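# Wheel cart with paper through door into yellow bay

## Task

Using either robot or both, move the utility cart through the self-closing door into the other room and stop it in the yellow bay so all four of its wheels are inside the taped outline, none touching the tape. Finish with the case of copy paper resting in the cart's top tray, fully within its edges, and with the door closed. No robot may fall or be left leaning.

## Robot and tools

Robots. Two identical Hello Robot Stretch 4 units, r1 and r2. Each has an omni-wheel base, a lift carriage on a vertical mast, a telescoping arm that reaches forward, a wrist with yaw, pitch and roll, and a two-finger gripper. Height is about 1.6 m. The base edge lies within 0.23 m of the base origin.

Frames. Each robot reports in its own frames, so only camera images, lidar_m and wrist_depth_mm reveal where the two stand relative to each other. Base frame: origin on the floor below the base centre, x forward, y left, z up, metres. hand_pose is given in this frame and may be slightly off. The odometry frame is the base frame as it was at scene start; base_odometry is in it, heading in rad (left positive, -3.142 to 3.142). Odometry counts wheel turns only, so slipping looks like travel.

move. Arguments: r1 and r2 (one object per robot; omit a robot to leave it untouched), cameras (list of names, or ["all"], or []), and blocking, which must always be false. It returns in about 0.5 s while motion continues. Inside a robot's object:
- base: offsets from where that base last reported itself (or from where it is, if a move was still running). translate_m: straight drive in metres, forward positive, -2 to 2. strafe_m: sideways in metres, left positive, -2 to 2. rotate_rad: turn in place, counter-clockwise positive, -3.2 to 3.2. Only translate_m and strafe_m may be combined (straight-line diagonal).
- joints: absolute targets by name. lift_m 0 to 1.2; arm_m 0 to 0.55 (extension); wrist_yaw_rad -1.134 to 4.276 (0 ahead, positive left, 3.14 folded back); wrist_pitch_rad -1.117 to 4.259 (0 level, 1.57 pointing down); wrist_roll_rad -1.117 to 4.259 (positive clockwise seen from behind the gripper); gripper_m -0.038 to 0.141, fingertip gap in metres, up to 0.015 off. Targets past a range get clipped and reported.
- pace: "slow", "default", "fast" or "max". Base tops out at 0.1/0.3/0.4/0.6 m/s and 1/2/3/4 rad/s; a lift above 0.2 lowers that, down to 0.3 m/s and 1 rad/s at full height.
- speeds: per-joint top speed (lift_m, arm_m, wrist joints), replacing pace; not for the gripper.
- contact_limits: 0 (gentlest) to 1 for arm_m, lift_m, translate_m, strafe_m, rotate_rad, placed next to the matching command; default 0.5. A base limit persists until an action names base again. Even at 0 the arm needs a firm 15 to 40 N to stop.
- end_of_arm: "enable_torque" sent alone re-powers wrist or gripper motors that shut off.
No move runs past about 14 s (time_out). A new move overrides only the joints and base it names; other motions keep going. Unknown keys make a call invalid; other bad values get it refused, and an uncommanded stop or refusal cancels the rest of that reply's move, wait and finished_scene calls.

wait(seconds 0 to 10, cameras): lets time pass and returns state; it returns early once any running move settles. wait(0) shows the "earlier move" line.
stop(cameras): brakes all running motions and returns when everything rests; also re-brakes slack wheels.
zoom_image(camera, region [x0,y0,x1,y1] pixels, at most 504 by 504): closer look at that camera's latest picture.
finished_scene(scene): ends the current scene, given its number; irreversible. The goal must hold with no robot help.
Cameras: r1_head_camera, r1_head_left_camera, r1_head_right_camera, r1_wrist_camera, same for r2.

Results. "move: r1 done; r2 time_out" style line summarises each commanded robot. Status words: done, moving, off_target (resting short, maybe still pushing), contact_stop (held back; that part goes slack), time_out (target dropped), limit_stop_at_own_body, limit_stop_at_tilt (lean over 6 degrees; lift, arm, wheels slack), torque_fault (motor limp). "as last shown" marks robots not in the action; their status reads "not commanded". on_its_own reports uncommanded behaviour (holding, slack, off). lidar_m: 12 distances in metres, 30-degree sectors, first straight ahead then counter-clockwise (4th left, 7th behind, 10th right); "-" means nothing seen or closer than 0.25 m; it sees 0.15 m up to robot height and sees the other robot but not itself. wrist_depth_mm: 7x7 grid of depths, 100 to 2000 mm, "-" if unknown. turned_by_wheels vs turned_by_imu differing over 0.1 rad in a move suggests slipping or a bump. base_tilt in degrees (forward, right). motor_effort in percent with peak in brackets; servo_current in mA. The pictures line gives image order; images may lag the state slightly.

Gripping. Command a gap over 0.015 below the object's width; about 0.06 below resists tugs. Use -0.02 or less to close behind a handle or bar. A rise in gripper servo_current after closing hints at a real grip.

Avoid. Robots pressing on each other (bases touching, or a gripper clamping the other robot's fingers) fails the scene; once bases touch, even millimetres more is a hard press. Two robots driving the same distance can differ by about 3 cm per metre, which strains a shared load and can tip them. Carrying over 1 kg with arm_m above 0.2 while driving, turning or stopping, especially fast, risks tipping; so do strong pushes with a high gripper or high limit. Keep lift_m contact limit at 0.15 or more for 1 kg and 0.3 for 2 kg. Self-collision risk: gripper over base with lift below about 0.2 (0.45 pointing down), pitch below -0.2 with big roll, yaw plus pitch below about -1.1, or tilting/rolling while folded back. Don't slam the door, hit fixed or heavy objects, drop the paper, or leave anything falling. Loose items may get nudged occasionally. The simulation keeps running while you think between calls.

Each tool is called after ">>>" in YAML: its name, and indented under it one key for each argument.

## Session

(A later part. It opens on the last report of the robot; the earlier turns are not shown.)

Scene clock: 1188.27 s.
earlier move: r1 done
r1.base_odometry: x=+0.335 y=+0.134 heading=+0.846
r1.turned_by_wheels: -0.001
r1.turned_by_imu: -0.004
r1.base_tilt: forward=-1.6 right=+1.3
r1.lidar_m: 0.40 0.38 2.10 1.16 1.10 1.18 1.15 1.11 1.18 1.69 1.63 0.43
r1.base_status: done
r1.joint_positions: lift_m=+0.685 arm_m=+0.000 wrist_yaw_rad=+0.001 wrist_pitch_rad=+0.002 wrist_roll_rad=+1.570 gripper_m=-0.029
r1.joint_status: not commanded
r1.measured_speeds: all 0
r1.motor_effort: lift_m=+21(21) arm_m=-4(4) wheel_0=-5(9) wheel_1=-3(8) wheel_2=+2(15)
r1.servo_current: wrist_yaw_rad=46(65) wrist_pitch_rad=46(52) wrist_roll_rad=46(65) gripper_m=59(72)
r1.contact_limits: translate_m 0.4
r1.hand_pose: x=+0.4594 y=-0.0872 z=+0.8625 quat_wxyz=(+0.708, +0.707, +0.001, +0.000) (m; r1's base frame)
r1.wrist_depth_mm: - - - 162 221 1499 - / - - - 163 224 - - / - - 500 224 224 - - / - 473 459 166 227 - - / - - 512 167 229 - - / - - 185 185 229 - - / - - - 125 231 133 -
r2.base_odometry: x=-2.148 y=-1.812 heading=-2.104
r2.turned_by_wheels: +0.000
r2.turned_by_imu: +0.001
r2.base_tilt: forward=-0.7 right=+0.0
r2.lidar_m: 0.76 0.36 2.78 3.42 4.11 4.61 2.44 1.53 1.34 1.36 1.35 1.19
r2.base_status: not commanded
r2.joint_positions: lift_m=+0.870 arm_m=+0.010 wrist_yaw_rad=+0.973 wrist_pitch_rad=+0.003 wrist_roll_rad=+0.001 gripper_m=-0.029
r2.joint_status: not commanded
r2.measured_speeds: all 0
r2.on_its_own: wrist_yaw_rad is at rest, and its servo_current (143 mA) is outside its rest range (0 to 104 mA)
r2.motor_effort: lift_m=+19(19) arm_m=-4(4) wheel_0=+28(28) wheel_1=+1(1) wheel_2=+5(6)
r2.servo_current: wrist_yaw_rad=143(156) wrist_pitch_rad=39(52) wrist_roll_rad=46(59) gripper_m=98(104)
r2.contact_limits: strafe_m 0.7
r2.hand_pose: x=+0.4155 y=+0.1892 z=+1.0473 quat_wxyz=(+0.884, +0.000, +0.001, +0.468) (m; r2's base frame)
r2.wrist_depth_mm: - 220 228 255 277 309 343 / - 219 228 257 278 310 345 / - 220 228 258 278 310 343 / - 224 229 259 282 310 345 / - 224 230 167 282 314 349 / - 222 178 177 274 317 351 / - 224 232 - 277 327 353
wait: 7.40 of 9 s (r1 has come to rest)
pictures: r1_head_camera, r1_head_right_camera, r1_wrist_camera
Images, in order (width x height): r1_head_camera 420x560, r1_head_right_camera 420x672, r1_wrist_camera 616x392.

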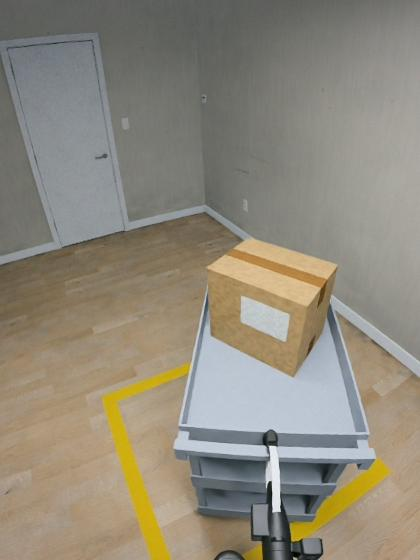

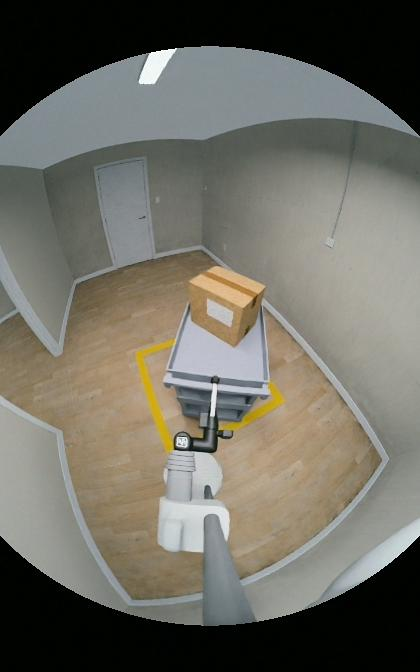

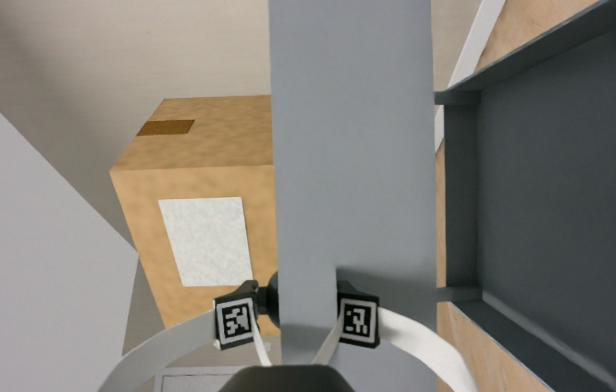

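>>> move:
  blocking: false
  r1: {"joints":{"gripper_m":0.11}}

>>> wait:
  seconds: 2.5

>>> move:
  blocking: false
  r1: {"base":{"translate_m":-0.3}}

>>> wait:
  seconds: 4
  cameras: ["r1_head_camera","r1_head_left_camera","r1_head_right_camera"]

Scene clock: 1205.27 s.
move: r1 moving
r1.base_odometry: x=+0.335 y=+0.134 heading=+0.846
r1.turned_by_wheels: +0.000
r1.turned_by_imu: +0.000
r1.base_tilt: forward=-1.6 right=+1.3
r1.lidar_m: 0.38 0.42 2.07 1.16 1.10 1.19 1.17 1.12 1.18 1.67 1.64 0.43
r1.base_status: not commanded
r1.joint_positions: lift_m=+0.685 arm_m=+0.000 wrist_yaw_rad=+0.000 wrist_pitch_rad=+0.002 wrist_roll_rad=+1.570 gripper_m=-0.004
r1.joint_status: gripper_m moving
r1.measured_speeds: all 0
r1.motor_effort: lift_m=+21(21) arm_m=-2(4) wheel_0=-4(5) wheel_1=-2(3) wheel_2=+0(2)
r1.servo_current: wrist_yaw_rad=52(65) wrist_pitch_rad=46(46) wrist_roll_rad=46(59) gripper_m=85(85)
r1.contact_limits: translate_m 0.4
r1.hand_pose: x=+0.4593 y=-0.0874 z=+0.8625 quat_wxyz=(+0.708, +0.707, +0.001, -0.001) (m; r1's base frame)
r1.wrist_depth_mm: - - - 165 225 1537 - / - - - 167 226 - - / - - 504 227 228 - - / - 473 466 229 229 - - / - - 517 171 232 - - / - - 206 187 233 - - / - - - 145 236 125 -
r2.base_odometry: x=-2.148 y=-1.812 heading=-2.104
r2.turned_by_wheels: +0.000
r2.turned_by_imu: +0.000
r2.base_tilt: forward=-0.7 right=+0.0
r2.lidar_m: 0.72 0.38 2.77 3.44 4.12 4.62 2.42 1.54 1.34 1.36 1.37 1.21
r2.base_status: not commanded
r2.joint_positions: lift_m=+0.870 arm_m=+0.010 wrist_yaw_rad=+0.973 wrist_pitch_rad=+0.003 wrist_roll_rad=+0.001 gripper_m=-0.029
r2.joint_status: not commanded
r2.measured_speeds: all 0
r2.motor_effort: lift_m=+19(19) arm_m=-4(4) wheel_0=+27(27) wheel_1=+0(1) wheel_2=+5(6)
r2.servo_current: wrist_yaw_rad=130(150) wrist_pitch_rad=39(46) wrist_roll_rad=39(52) gripper_m=98(98)
r2.contact_limits: strafe_m 0.7
r2.hand_pose: x=+0.4155 y=+0.1892 z=+1.0473 quat_wxyz=(+0.884, +0.000, +0.001, +0.468) (m; r2's base frame)
r2.wrist_depth_mm: - 221 227 254 278 309 343 / - 220 227 257 278 310 345 / - 220 229 256 279 312 345 / - 224 229 259 279 312 347 / - 224 230 168 282 315 347 / - 224 178 177 276 315 353 / - 223 231 - 274 329 355
pictures: none

Scene clock: 1206.87 s.
earlier move: r1 done
r1.base_odometry: x=+0.335 y=+0.134 heading=+0.846
r1.turned_by_wheels: +0.000
r1.turned_by_imu: +0.000
r1.base_tilt: forward=-1.6 right=+1.3
r1.lidar_m: 0.41 0.45 2.10 1.14 1.11 1.17 1.15 1.11 1.18 1.64 1.65 0.44
r1.base_status: not commanded
r1.joint_positions: lift_m=+0.685 arm_m=+0.000 wrist_yaw_rad=+0.000 wrist_pitch_rad=+0.001 wrist_roll_rad=+1.570 gripper_m=+0.110
r1.joint_status: all done
r1.measured_speeds: all 0
r1.motor_effort: lift_m=+21(21) arm_m=+4(4) wheel_0=-2(5) wheel_1=-2(3) wheel_2=+0(2)
r1.servo_current: wrist_yaw_rad=26(65) wrist_pitch_rad=39(46) wrist_roll_rad=39(65) gripper_m=52(98)
r1.contact_limits: translate_m 0.4
r1.hand_pose: x=+0.4593 y=-0.0874 z=+0.8626 quat_wxyz=(+0.708, +0.707, +0.001, +0.000) (m; r1's base frame)
r1.wrist_depth_mm: - - - 178 237 1499 1205 / - - - 179 238 1708 - / - - 535 239 240 - - / - 488 473 242 242 - - / - - 530 242 242 - - / - - 559 183 212 - - / - - - 142 246 1808 -
r2.base_odometry: x=-2.148 y=-1.812 heading=-2.104
r2.turned_by_wheels: +0.000
r2.turned_by_imu: +0.000
r2.base_tilt: forward=-0.7 right=+0.0
r2.lidar_m: 0.74 0.37 2.80 3.41 4.09 4.60 2.47 1.52 1.36 1.36 1.36 1.20
r2.base_status: not commanded
r2.joint_positions: lift_m=+0.870 arm_m=+0.010 wrist_yaw_rad=+0.973 wrist_pitch_rad=+0.003 wrist_roll_rad=+0.001 gripper_m=-0.029
r2.joint_status: not commanded
r2.measured_speeds: all 0
r2.on_its_own: wrist_yaw_rad is at rest, and its servo_current (150 mA) is outside its rest range (0 to 104 mA)
r2.motor_effort: lift_m=+19(19) arm_m=-4(4) wheel_0=+27(28) wheel_1=+0(1) wheel_2=+5(6)
r2.servo_current: wrist_yaw_rad=150(156) wrist_pitch_rad=33(46) wrist_roll_rad=52(52) gripper_m=91(104)
r2.contact_limits: strafe_m 0.7
r2.hand_pose: x=+0.4155 y=+0.1892 z=+1.0473 quat_wxyz=(+0.884, +0.000, +0.001, +0.468) (m; r2's base frame)
r2.wrist_depth_mm: - 220 226 256 277 309 342 / - 220 227 257 278 310 343 / - 220 229 257 279 312 345 / - 224 229 258 281 310 347 / - 224 229 167 282 314 347 / - 223 178 177 274 317 351 / - 223 230 - 276 327 355
wait: 1.60 of 2.5 s (r1 has come to rest)
pictures: none

Scene clock: 1207.37 s.
move: r1 moving
r1.base_odometry: x=+0.314 y=+0.111 heading=+0.846
r1.turned_by_wheels: +0.000
r1.turned_by_imu: +0.000
r1.base_tilt: forward=-1.6 right=+1.3
r1.lidar_m: 0.43 0.46 2.10 1.15 1.11 1.17 1.13 1.08 1.17 1.66 1.65 0.44
r1.base_status: translate_m moving
r1.joint_positions: lift_m=+0.685 arm_m=+0.000 wrist_yaw_rad=+0.000 wrist_pitch_rad=+0.001 wrist_roll_rad=+1.570 gripper_m=+0.110
r1.joint_status: not commanded
r1.measured_speeds: translate_m=-0.122 strafe_m=+0.000 rotate_rad=-0.002 lift_m=+0.000 arm_m=+0.000 wrist_yaw_rad=+0.000 wrist_pitch_rad=+0.000 wrist_roll_rad=+0.000
r1.motor_effort: lift_m=+21(21) arm_m=+4(4) wheel_0=-8(8) wheel_1=-4(8) wheel_2=+8(9)
r1.servo_current: wrist_yaw_rad=59(59) wrist_pitch_rad=46(46) wrist_roll_rad=59(59) gripper_m=46(52)
r1.hand_pose: x=+0.4593 y=-0.0874 z=+0.8626 quat_wxyz=(+0.708, +0.707, +0.001, +0.000) (m; r1's base frame)
r1.wrist_depth_mm: - - - 262 264 1618 1205 / - - - 263 265 - - / - - 564 504 267 - - / - 517 500 207 267 - - / - - 559 209 270 - - / - - 585 211 194 - - / - - - 136 274 1863 -
r2.base_odometry: x=-2.148 y=-1.812 heading=-2.104
r2.turned_by_wheels: +0.000
r2.turned_by_imu: +0.000
r2.base_tilt: forward=-0.7 right=+0.0
r2.lidar_m: 0.73 0.38 2.75 3.42 4.16 4.59 2.44 1.50 1.33 1.36 1.34 1.18
r2.base_status: not commanded
r2.joint_positions: lift_m=+0.870 arm_m=+0.010 wrist_yaw_rad=+0.973 wrist_pitch_rad=+0.003 wrist_roll_rad=+0.001 gripper_m=-0.029
r2.joint_status: not commanded
r2.measured_speeds: all 0
r2.motor_effort: lift_m=+19(19) arm_m=-4(4) wheel_0=+27(28) wheel_1=+1(1) wheel_2=+5(6)
r2.servo_current: wrist_yaw_rad=137(150) wrist_pitch_rad=39(46) wrist_roll_rad=46(52) gripper_m=91(98)
r2.contact_limits: strafe_m 0.7
r2.hand_pose: x=+0.4155 y=+0.1892 z=+1.0473 quat_wxyz=(+0.884, +0.000, +0.001, +0.468) (m; r2's base frame)
r2.wrist_depth_mm: - 220 227 255 277 310 343 / - 220 229 256 278 310 342 / - 220 227 258 279 312 347 / - 224 229 258 281 312 345 / - 224 229 168 282 314 349 / - 222 178 177 276 315 351 / - 223 231 - 277 327 355
pictures: none

Scene clock: 1209.37 s.
earlier move: r1 done
r1.base_odometry: x=+0.136 y=-0.090 heading=+0.846
r1.turned_by_wheels: +0.000
r1.turned_by_imu: +0.000
r1.base_tilt: forward=-1.6 right=+1.3
r1.lidar_m: 0.69 3.48 1.38 1.02 0.97 1.04 0.88 0.84 0.91 1.28 1.78 0.72
r1.base_status: done
r1.joint_positions: lift_m=+0.685 arm_m=+0.000 wrist_yaw_rad=+0.000 wrist_pitch_rad=+0.001 wrist_roll_rad=+1.570 gripper_m=+0.110
r1.joint_status: not commanded
r1.measured_speeds: all 0
r1.motor_effort: lift_m=+21(21) arm_m=+4(4) wheel_0=-2(8) wheel_1=-2(9) wheel_2=+0(10)
r1.servo_current: wrist_yaw_rad=52(59) wrist_pitch_rad=39(46) wrist_roll_rad=46(72) gripper_m=33(52)
r1.hand_pose: x=+0.4593 y=-0.0874 z=+0.8626 quat_wxyz=(+0.708, +0.707, +0.001, +0.000) (m; r1's base frame)
r1.wrist_depth_mm: - - - - - 1576 1205 / - - - 488 - 549 544 / - - - 544 - - 544 / - - 778 539 - - 544 / - - 854 544 - - 549 / - - 878 904 197 210 549 / - - - 136 - 668 554
r2.base_odometry: x=-2.148 y=-1.812 heading=-2.104
r2.turned_by_wheels: +0.000
r2.turned_by_imu: +0.000
r2.base_tilt: forward=-0.7 right=+0.0
r2.lidar_m: 0.71 0.37 2.77 3.41 4.12 4.59 2.46 1.51 1.35 1.37 1.36 1.19
r2.base_status: not commanded
r2.joint_positions: lift_m=+0.870 arm_m=+0.010 wrist_yaw_rad=+0.973 wrist_pitch_rad=+0.003 wrist_roll_rad=+0.001 gripper_m=-0.029
r2.joint_status: not commanded
r2.measured_speeds: all 0
r2.on_its_own: wrist_yaw_rad is at rest, and its servo_current (130 mA) is outside its rest range (0 to 104 mA)
r2.motor_effort: lift_m=+19(19) arm_m=-4(4) wheel_0=+27(28) wheel_1=+1(1) wheel_2=+5(6)
r2.servo_current: wrist_yaw_rad=130(150) wrist_pitch_rad=39(46) wrist_roll_rad=46(59) gripper_m=91(104)
r2.contact_limits: strafe_m 0.7
r2.hand_pose: x=+0.4155 y=+0.1892 z=+1.0473 quat_wxyz=(+0.884, +0.000, +0.001, +0.468) (m; r2's base frame)
r2.wrist_depth_mm: - 220 226 256 277 307 343 / - 220 228 256 278 310 342 / - 220 229 255 279 312 345 / - 224 229 258 279 314 347 / - 224 230 167 282 314 349 / - 222 178 177 274 315 351 / - 223 230 - 276 329 353
wait: 2.00 of 4 s (r1 has come to rest)
pictures: r1_head_camera, r1_head_left_camera, r1_head_right_camera
Images, in order (width x height): r1_head_camera 420x560, r1_head_left_camera 420x672, r1_head_right_camera 420x672.

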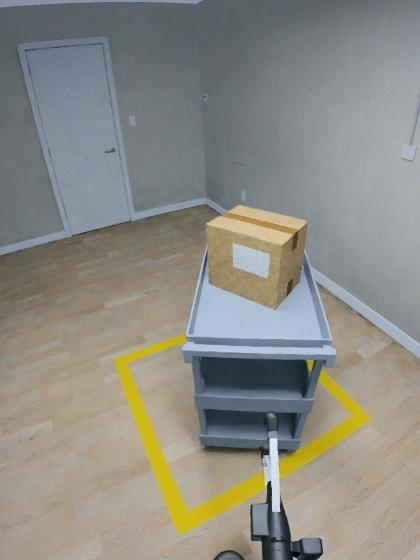

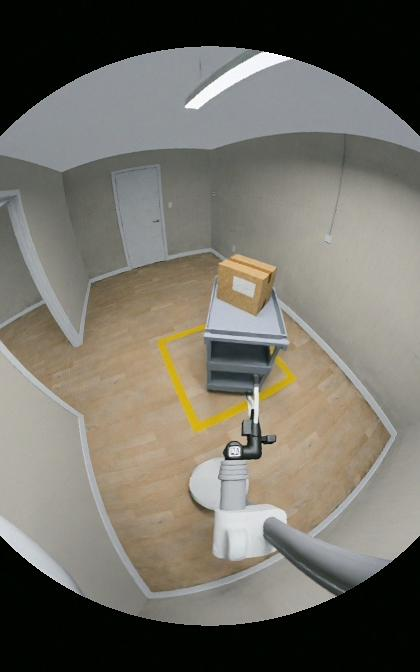

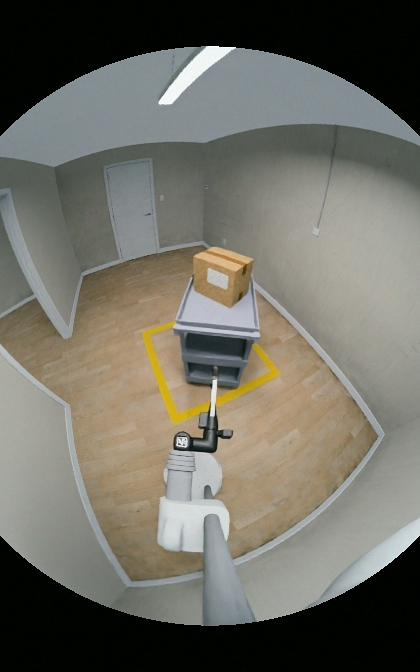

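>>> move:
  blocking: false
  r1: {"base":{"translate_m":0.31},"contact_limits":{"translate_m":0.3},"pace":"slow"}

>>> wait:
  seconds: 6

>>> move:
  blocking: false
  r1: {"joints":{"gripper_m":-0.03}}

>>> wait:
  seconds: 3

>>> move:
  blocking: false
  r1: {"base":{"translate_m":0.08,"strafe_m":-0.2},"contact_limits":{"translate_m":0.4},"pace":"slow"}

>>> wait:
  seconds: 6
  cameras: ["r1_head_camera","r1_wrist_camera","r1_head_right_camera"]

Scene clock: 1235.77 s.
move: r1 moving
r1.base_odometry: x=+0.144 y=-0.081 heading=+0.846
r1.turned_by_wheels: +0.000
r1.turned_by_imu: +0.000
r1.base_tilt: forward=-1.5 right=+1.2
r1.lidar_m: 0.68 3.48 1.36 1.01 0.99 1.03 0.90 0.86 0.93 1.30 1.79 0.70
r1.base_status: translate_m moving
r1.joint_positions: lift_m=+0.685 arm_m=+0.000 wrist_yaw_rad=+0.000 wrist_pitch_rad=+0.001 wrist_roll_rad=+1.570 gripper_m=+0.110
r1.joint_status: not commanded
r1.measured_speeds: translate_m=+0.049 strafe_m=-0.001 rotate_rad=+0.001 lift_m=+0.000 arm_m=+0.000 wrist_yaw_rad=+0.000 wrist_pitch_rad=+0.000 wrist_roll_rad=+0.000
r1.motor_effort: lift_m=+21(21) arm_m=+4(4) wheel_0=+8(8) wheel_1=+2(5) wheel_2=-6(7)
r1.servo_current: wrist_yaw_rad=33(72) wrist_pitch_rad=39(46) wrist_roll_rad=39(59) gripper_m=46(46)
r1.contact_limits: translate_m 0.3
r1.hand_pose: x=+0.4593 y=-0.0874 z=+0.8626 quat_wxyz=(+0.708, +0.707, +0.001, +0.000) (m; r1's base frame)
r1.wrist_depth_mm: - - - - - 1576 1205 / - - - 517 544 549 525 / - - - 530 - - 530 / - - 768 525 - - 535 / - - 854 530 - - 539 / - - 878 878 197 210 539 / - - - 136 - 544 -
r2.base_odometry: x=-2.148 y=-1.812 heading=-2.104
r2.turned_by_wheels: +0.000
r2.turned_by_imu: +0.000
r2.base_tilt: forward=-0.7 right=+0.0
r2.lidar_m: 0.74 0.37 2.80 3.43 4.12 4.60 2.47 1.52 1.34 1.30 1.35 1.19
r2.base_status: not commanded
r2.joint_positions: lift_m=+0.870 arm_m=+0.010 wrist_yaw_rad=+0.973 wrist_pitch_rad=+0.003 wrist_roll_rad=+0.001 gripper_m=-0.029
r2.joint_status: not commanded
r2.measured_speeds: all 0
r2.motor_effort: lift_m=+19(19) arm_m=-4(4) wheel_0=+27(28) wheel_1=+0(1) wheel_2=+5(6)
r2.servo_current: wrist_yaw_rad=143(150) wrist_pitch_rad=39(46) wrist_roll_rad=46(59) gripper_m=91(98)
r2.contact_limits: strafe_m 0.7
r2.hand_pose: x=+0.4155 y=+0.1892 z=+1.0473 quat_wxyz=(+0.884, +0.000, +0.001, +0.468) (m; r2's base frame)
r2.wrist_depth_mm: - 221 227 256 277 309 343 / - 220 228 258 279 310 343 / - 220 229 257 279 310 343 / - 224 229 259 281 310 345 / - 224 229 167 282 314 347 / - 222 178 177 274 317 351 / - 224 230 - 277 329 353
pictures: none

Scene clock: 1239.67 s.
earlier move: r1 done
r1.base_odometry: x=+0.342 y=+0.142 heading=+0.846
r1.turned_by_wheels: +0.000
r1.turned_by_imu: +0.000
r1.base_tilt: forward=-1.6 right=+1.3
r1.lidar_m: 0.41 0.44 2.07 1.18 1.11 1.20 1.16 1.11 1.19 1.70 1.63 0.43
r1.base_status: done
r1.joint_positions: lift_m=+0.685 arm_m=+0.000 wrist_yaw_rad=+0.000 wrist_pitch_rad=+0.001 wrist_roll_rad=+1.570 gripper_m=+0.110
r1.joint_status: not commanded
r1.measured_speeds: all 0
r1.motor_effort: lift_m=+21(21) arm_m=+4(4) wheel_0=+3(8) wheel_1=+3(7) wheel_2=-4(7)
r1.servo_current: wrist_yaw_rad=52(72) wrist_pitch_rad=39(52) wrist_roll_rad=39(78) gripper_m=46(52)
r1.contact_limits: translate_m 0.3
r1.hand_pose: x=+0.4593 y=-0.0874 z=+0.8626 quat_wxyz=(+0.708, +0.707, +0.001, +0.000) (m; r1's base frame)
r1.wrist_depth_mm: - - - 172 232 1576 1255 / - - - 173 234 820 - / - - 521 234 236 - - / - 477 469 236 236 - - / - - 517 177 238 - - / - - 554 179 213 - - / - - - 136 242 1661 -
r2.base_odometry: x=-2.148 y=-1.812 heading=-2.104
r2.turned_by_wheels: +0.000
r2.turned_by_imu: +0.001
r2.base_tilt: forward=-0.7 right=+0.0
r2.lidar_m: 0.75 0.36 2.80 3.41 4.13 4.61 2.46 1.54 1.33 1.35 1.35 1.21
r2.base_status: not commanded
r2.joint_positions: lift_m=+0.870 arm_m=+0.010 wrist_yaw_rad=+0.973 wrist_pitch_rad=+0.003 wrist_roll_rad=+0.001 gripper_m=-0.029
r2.joint_status: not commanded
r2.measured_speeds: all 0
r2.on_its_own: wrist_yaw_rad is at rest, and its servo_current (143 mA) is outside its rest range (0 to 104 mA)
r2.motor_effort: lift_m=+19(19) arm_m=-4(4) wheel_0=+26(28) wheel_1=+0(1) wheel_2=+5(6)
r2.servo_current: wrist_yaw_rad=143(150) wrist_pitch_rad=46(52) wrist_roll_rad=46(59) gripper_m=91(104)
r2.contact_limits: strafe_m 0.7
r2.hand_pose: x=+0.4155 y=+0.1892 z=+1.0473 quat_wxyz=(+0.884, +0.000, +0.001, +0.468) (m; r2's base frame)
r2.wrist_depth_mm: - 221 226 256 278 310 343 / - 220 227 256 279 310 343 / - 220 228 257 279 312 345 / - 224 229 260 281 312 347 / - 224 229 167 281 315 347 / - 223 177 176 276 315 353 / - 223 231 - 277 329 353
wait: 3.90 of 6 s (r1 has come to rest)
pictures: none

Scene clock: 1240.17 s.
move: r1 moving
r1.base_odometry: x=+0.342 y=+0.142 heading=+0.846
r1.turned_by_wheels: +0.000
r1.turned_by_imu: +0.000
r1.base_tilt: forward=-1.6 right=+1.3
r1.lidar_m: 0.39 0.42 2.09 1.17 1.12 1.19 1.18 1.12 1.19 1.69 1.64 0.44
r1.base_status: not commanded
r1.joint_positions: lift_m=+0.685 arm_m=+0.000 wrist_yaw_rad=+0.000 wrist_pitch_rad=+0.001 wrist_roll_rad=+1.570 gripper_m=+0.095
r1.joint_status: gripper_m moving
r1.measured_speeds: all 0
r1.motor_effort: lift_m=+21(21) arm_m=+4(4) wheel_0=+4(4) wheel_1=+3(3) wheel_2=-4(4)
r1.servo_current: wrist_yaw_rad=39(52) wrist_pitch_rad=46(46) wrist_roll_rad=46(65) gripper_m=98(98)
r1.contact_limits: translate_m 0.3
r1.hand_pose: x=+0.4593 y=-0.0874 z=+0.8626 quat_wxyz=(+0.708, +0.707, +0.001, +0.000) (m; r1's base frame)
r1.wrist_depth_mm: - - - 173 232 1576 1229 / - - - 175 236 1618 - / - - 530 236 236 - - / - 473 469 236 237 - - / - - 517 178 239 - - / - - 217 180 211 - - / - - - 138 242 1661 -
r2.base_odometry: x=-2.148 y=-1.812 heading=-2.104
r2.turned_by_wheels: +0.000
r2.turned_by_imu: +0.000
r2.base_tilt: forward=-0.7 right=+0.1
r2.lidar_m: 0.75 0.39 2.78 3.42 4.11 4.61 2.46 1.52 1.35 1.35 1.36 1.20
r2.base_status: not commanded
r2.joint_positions: lift_m=+0.870 arm_m=+0.010 wrist_yaw_rad=+0.973 wrist_pitch_rad=+0.003 wrist_roll_rad=+0.001 gripper_m=-0.029
r2.joint_status: not commanded
r2.measured_speeds: all 0
r2.motor_effort: lift_m=+19(19) arm_m=-4(4) wheel_0=+27(27) wheel_1=+1(1) wheel_2=+6(6)
r2.servo_current: wrist_yaw_rad=143(150) wrist_pitch_rad=39(46) wrist_roll_rad=52(59) gripper_m=98(104)
r2.contact_limits: strafe_m 0.7
r2.hand_pose: x=+0.4155 y=+0.1892 z=+1.0473 quat_wxyz=(+0.884, +0.000, +0.001, +0.468) (m; r2's base frame)
r2.wrist_depth_mm: - 220 227 256 278 309 343 / - 220 228 256 279 309 345 / - 220 228 258 281 310 345 / - 224 229 257 281 312 347 / - 225 230 167 282 315 351 / - 223 178 177 274 317 349 / - 224 230 - 276 327 353
pictures: none

Scene clock: 1241.77 s.
earlier move: r1 done
r1.base_odometry: x=+0.342 y=+0.142 heading=+0.846
r1.turned_by_wheels: +0.000
r1.turned_by_imu: +0.000
r1.base_tilt: forward=-1.6 right=+1.3
r1.lidar_m: 0.39 0.42 2.07 1.18 1.12 1.19 1.16 1.12 1.21 1.70 1.63 0.41
r1.base_status: not commanded
r1.joint_positions: lift_m=+0.685 arm_m=+0.000 wrist_yaw_rad=+0.000 wrist_pitch_rad=+0.006 wrist_roll_rad=+1.570 gripper_m=-0.029
r1.joint_status: all done
r1.measured_speeds: all 0
r1.motor_effort: lift_m=+21(21) arm_m=-4(4) wheel_0=+0(4) wheel_1=+2(3) wheel_2=-1(4)
r1.servo_current: wrist_yaw_rad=46(59) wrist_pitch_rad=52(52) wrist_roll_rad=46(72) gripper_m=72(182)
r1.contact_limits: translate_m 0.3
r1.hand_pose: x=+0.4593 y=-0.0874 z=+0.8613 quat_wxyz=(+0.708, +0.707, +0.002, -0.002) (m; r1's base frame)
r1.wrist_depth_mm: - - - 166 225 1537 1160 / - - - 167 228 - - / - - 521 167 229 - - / - 469 459 170 232 - - / - 530 504 171 232 - - / - - 204 193 182 - - / - - - 141 236 141 -
r2.base_odometry: x=-2.148 y=-1.812 heading=-2.104
r2.turned_by_wheels: +0.000
r2.turned_by_imu: +0.000
r2.base_tilt: forward=-0.7 right=+0.0
r2.lidar_m: 0.71 0.38 2.79 3.43 4.12 4.60 2.41 1.52 1.34 1.36 1.32 1.20
r2.base_status: not commanded
r2.joint_positions: lift_m=+0.870 arm_m=+0.010 wrist_yaw_rad=+0.973 wrist_pitch_rad=+0.003 wrist_roll_rad=+0.001 gripper_m=-0.029
r2.joint_status: not commanded
r2.measured_speeds: all 0
r2.on_its_own: wrist_yaw_rad is at rest, and its servo_current (143 mA) is outside its rest range (0 to 104 mA)
r2.motor_effort: lift_m=+19(19) arm_m=-4(4) wheel_0=+27(28) wheel_1=+1(1) wheel_2=+5(6)
r2.servo_current: wrist_yaw_rad=143(150) wrist_pitch_rad=39(46) wrist_roll_rad=52(65) gripper_m=98(104)
r2.contact_limits: strafe_m 0.7
r2.hand_pose: x=+0.4155 y=+0.1892 z=+1.0473 quat_wxyz=(+0.884, +0.000, +0.001, +0.468) (m; r2's base frame)
r2.wrist_depth_mm: - 220 227 256 277 309 343 / - 219 228 257 277 309 343 / - 220 229 256 279 310 347 / - 224 230 259 281 312 347 / - 225 229 167 282 315 349 / - 223 178 176 274 317 347 / - 224 231 - 276 329 355
wait: 1.60 of 3 s (r1 has come to rest)
pictures: none

Scene clock: 1242.27 s.
move: r1 moving
r1.base_odometry: x=+0.353 y=+0.137 heading=+0.846
r1.turned_by_wheels: +0.000
r1.turned_by_imu: +0.000
r1.base_tilt: forward=-1.6 right=+1.3
r1.lidar_m: 0.41 0.42 2.06 1.17 1.13 1.20 1.15 1.12 1.17 1.67 1.63 0.44
r1.base_status: translate_m moving; strafe_m moving
r1.joint_positions: lift_m=+0.685 arm_m=+0.000 wrist_yaw_rad=+0.000 wrist_pitch_rad=+0.006 wrist_roll_rad=+1.570 gripper_m=-0.029
r1.joint_status: not commanded
r1.measured_speeds: translate_m=+0.017 strafe_m=-0.046 rotate_rad=-0.001 lift_m=+0.000 arm_m=+0.000 wrist_yaw_rad=+0.000 wrist_pitch_rad=+0.000 wrist_roll_rad=+0.000
r1.motor_effort: lift_m=+21(21) arm_m=+1(4) wheel_0=+11(11) wheel_1=-3(6) wheel_2=-6(6)
r1.servo_current: wrist_yaw_rad=59(59) wrist_pitch_rad=46(52) wrist_roll_rad=59(65) gripper_m=52(72)
r1.contact_limits: translate_m 0.4
r1.hand_pose: x=+0.4593 y=-0.0874 z=+0.8613 quat_wxyz=(+0.708, +0.707, +0.002, -0.002) (m; r1's base frame)
r1.wrist_depth_mm: - - - 216 217 1537 - / - - - 160 220 - - / - 559 504 221 223 - - / - 462 459 163 224 - - / - 535 508 165 227 - - / - - 211 168 183 - - / - - 177 - 233 136 -
r2.base_odometry: x=-2.148 y=-1.812 heading=-2.104
r2.turned_by_wheels: +0.000
r2.turned_by_imu: +0.000
r2.base_tilt: forward=-0.7 right=+0.0
r2.lidar_m: 0.76 0.37 2.78 3.39 4.11 4.60 2.44 1.50 1.35 1.35 1.37 1.20
r2.base_status: not commanded
r2.joint_positions: lift_m=+0.870 arm_m=+0.010 wrist_yaw_rad=+0.973 wrist_pitch_rad=+0.003 wrist_roll_rad=+0.001 gripper_m=-0.029
r2.joint_status: not commanded
r2.measured_speeds: all 0
r2.motor_effort: lift_m=+19(19) arm_m=-4(4) wheel_0=+27(27) wheel_1=+1(1) wheel_2=+6(6)
r2.servo_current: wrist_yaw_rad=143(143) wrist_pitch_rad=46(46) wrist_roll_rad=46(59) gripper_m=91(98)
r2.contact_limits: strafe_m 0.7
r2.hand_pose: x=+0.4155 y=+0.1892 z=+1.0473 quat_wxyz=(+0.884, +0.000, +0.001, +0.468) (m; r2's base frame)
r2.wrist_depth_mm: - 221 227 256 277 310 343 / - 220 228 258 278 309 342 / - 220 229 257 281 310 345 / - 224 229 258 281 314 347 / - 224 229 168 283 314 349 / - 222 178 177 273 315 351 / - 222 230 - 276 329 355
pictures: none

Scene clock: 1245.20 s.
earlier move: r1 done
r1.base_odometry: x=+0.544 y=+0.069 heading=+0.846
r1.turned_by_wheels: +0.000
r1.turned_by_imu: -0.001
r1.base_tilt: forward=-1.6 right=+1.3
r1.lidar_m: 0.35 0.37 2.21 1.36 1.34 1.40 1.14 1.09 1.17 1.46 1.43 0.44
r1.base_status: done
r1.joint_positions: lift_m=+0.685 arm_m=+0.000 wrist_yaw_rad=-0.001 wrist_pitch_rad=+0.006 wrist_roll_rad=+1.570 gripper_m=-0.029
r1.joint_status: not commanded
r1.measured_speeds: all 0
r1.motor_effort: lift_m=+21(21) arm_m=+4(4) wheel_0=+4(13) wheel_1=-2(6) wheel_2=-7(8)
r1.servo_current: wrist_yaw_rad=39(65) wrist_pitch_rad=52(52) wrist_roll_rad=59(72) gripper_m=52(72)
r1.contact_limits: translate_m 0.4
r1.hand_pose: x=+0.4592 y=-0.0876 z=+0.8613 quat_wxyz=(+0.708, +0.707, +0.002, -0.002) (m; r1's base frame)
r1.wrist_depth_mm: - - - 200 274 293 1098 / - - - 255 262 1537 1182 / - - - 247 250 1708 - / - - 597 239 243 - - / - 466 469 175 235 - - / - 492 208 187 182 - - / - 517 183 129 220 127 -
r2.base_odometry: x=-2.148 y=-1.812 heading=-2.104
r2.turned_by_wheels: +0.000
r2.turned_by_imu: +0.000
r2.base_tilt: forward=-0.7 right=+0.0
r2.lidar_m: 0.73 0.39 2.76 3.40 4.12 4.63 2.44 1.51 1.32 1.35 1.33 1.21
r2.base_status: not commanded
r2.joint_positions: lift_m=+0.870 arm_m=+0.010 wrist_yaw_rad=+0.973 wrist_pitch_rad=+0.003 wrist_roll_rad=+0.001 gripper_m=-0.029
r2.joint_status: not commanded
r2.measured_speeds: all 0
r2.on_its_own: wrist_yaw_rad is at rest, and its servo_current (143 mA) is outside its rest range (0 to 104 mA)
r2.motor_effort: lift_m=+19(19) arm_m=-4(4) wheel_0=+27(27) wheel_1=+1(1) wheel_2=+5(6)
r2.servo_current: wrist_yaw_rad=143(156) wrist_pitch_rad=39(46) wrist_roll_rad=39(59) gripper_m=91(104)
r2.contact_limits: strafe_m 0.7
r2.hand_pose: x=+0.4155 y=+0.1892 z=+1.0473 quat_wxyz=(+0.884, +0.000, +0.001, +0.468) (m; r2's base frame)
r2.wrist_depth_mm: - 221 227 256 276 309 343 / - 221 227 256 279 309 343 / - 221 229 257 281 310 345 / - 224 229 258 279 312 347 / - 225 229 168 279 315 349 / - 223 178 177 276 317 349 / - 223 231 - 276 329 353
wait: 2.93 of 6 s (r1 has come to rest)
pictures: r1_head_camera, r1_head_right_camera, r1_wrist_camera
Images, in order (width x height): r1_head_camera 420x560, r1_head_right_camera 420x672, r1_wrist_camera 616x392.

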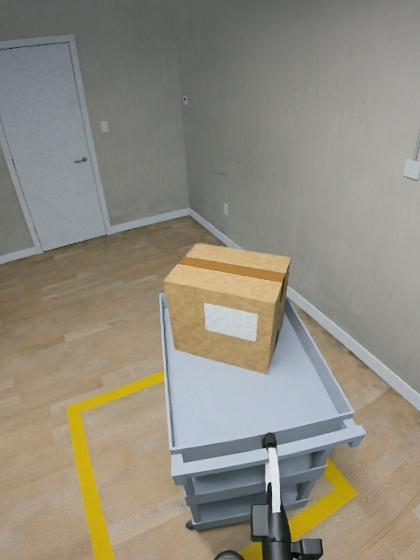

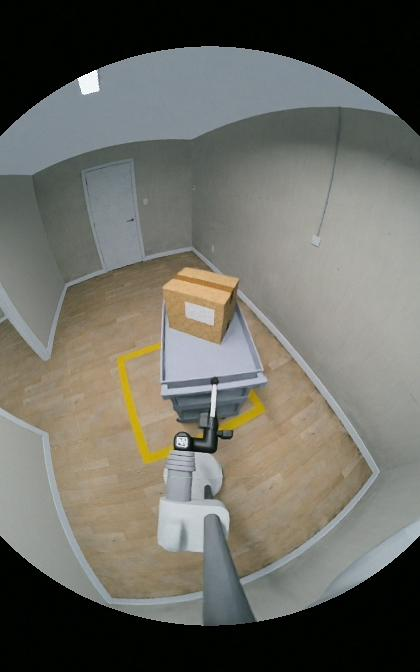

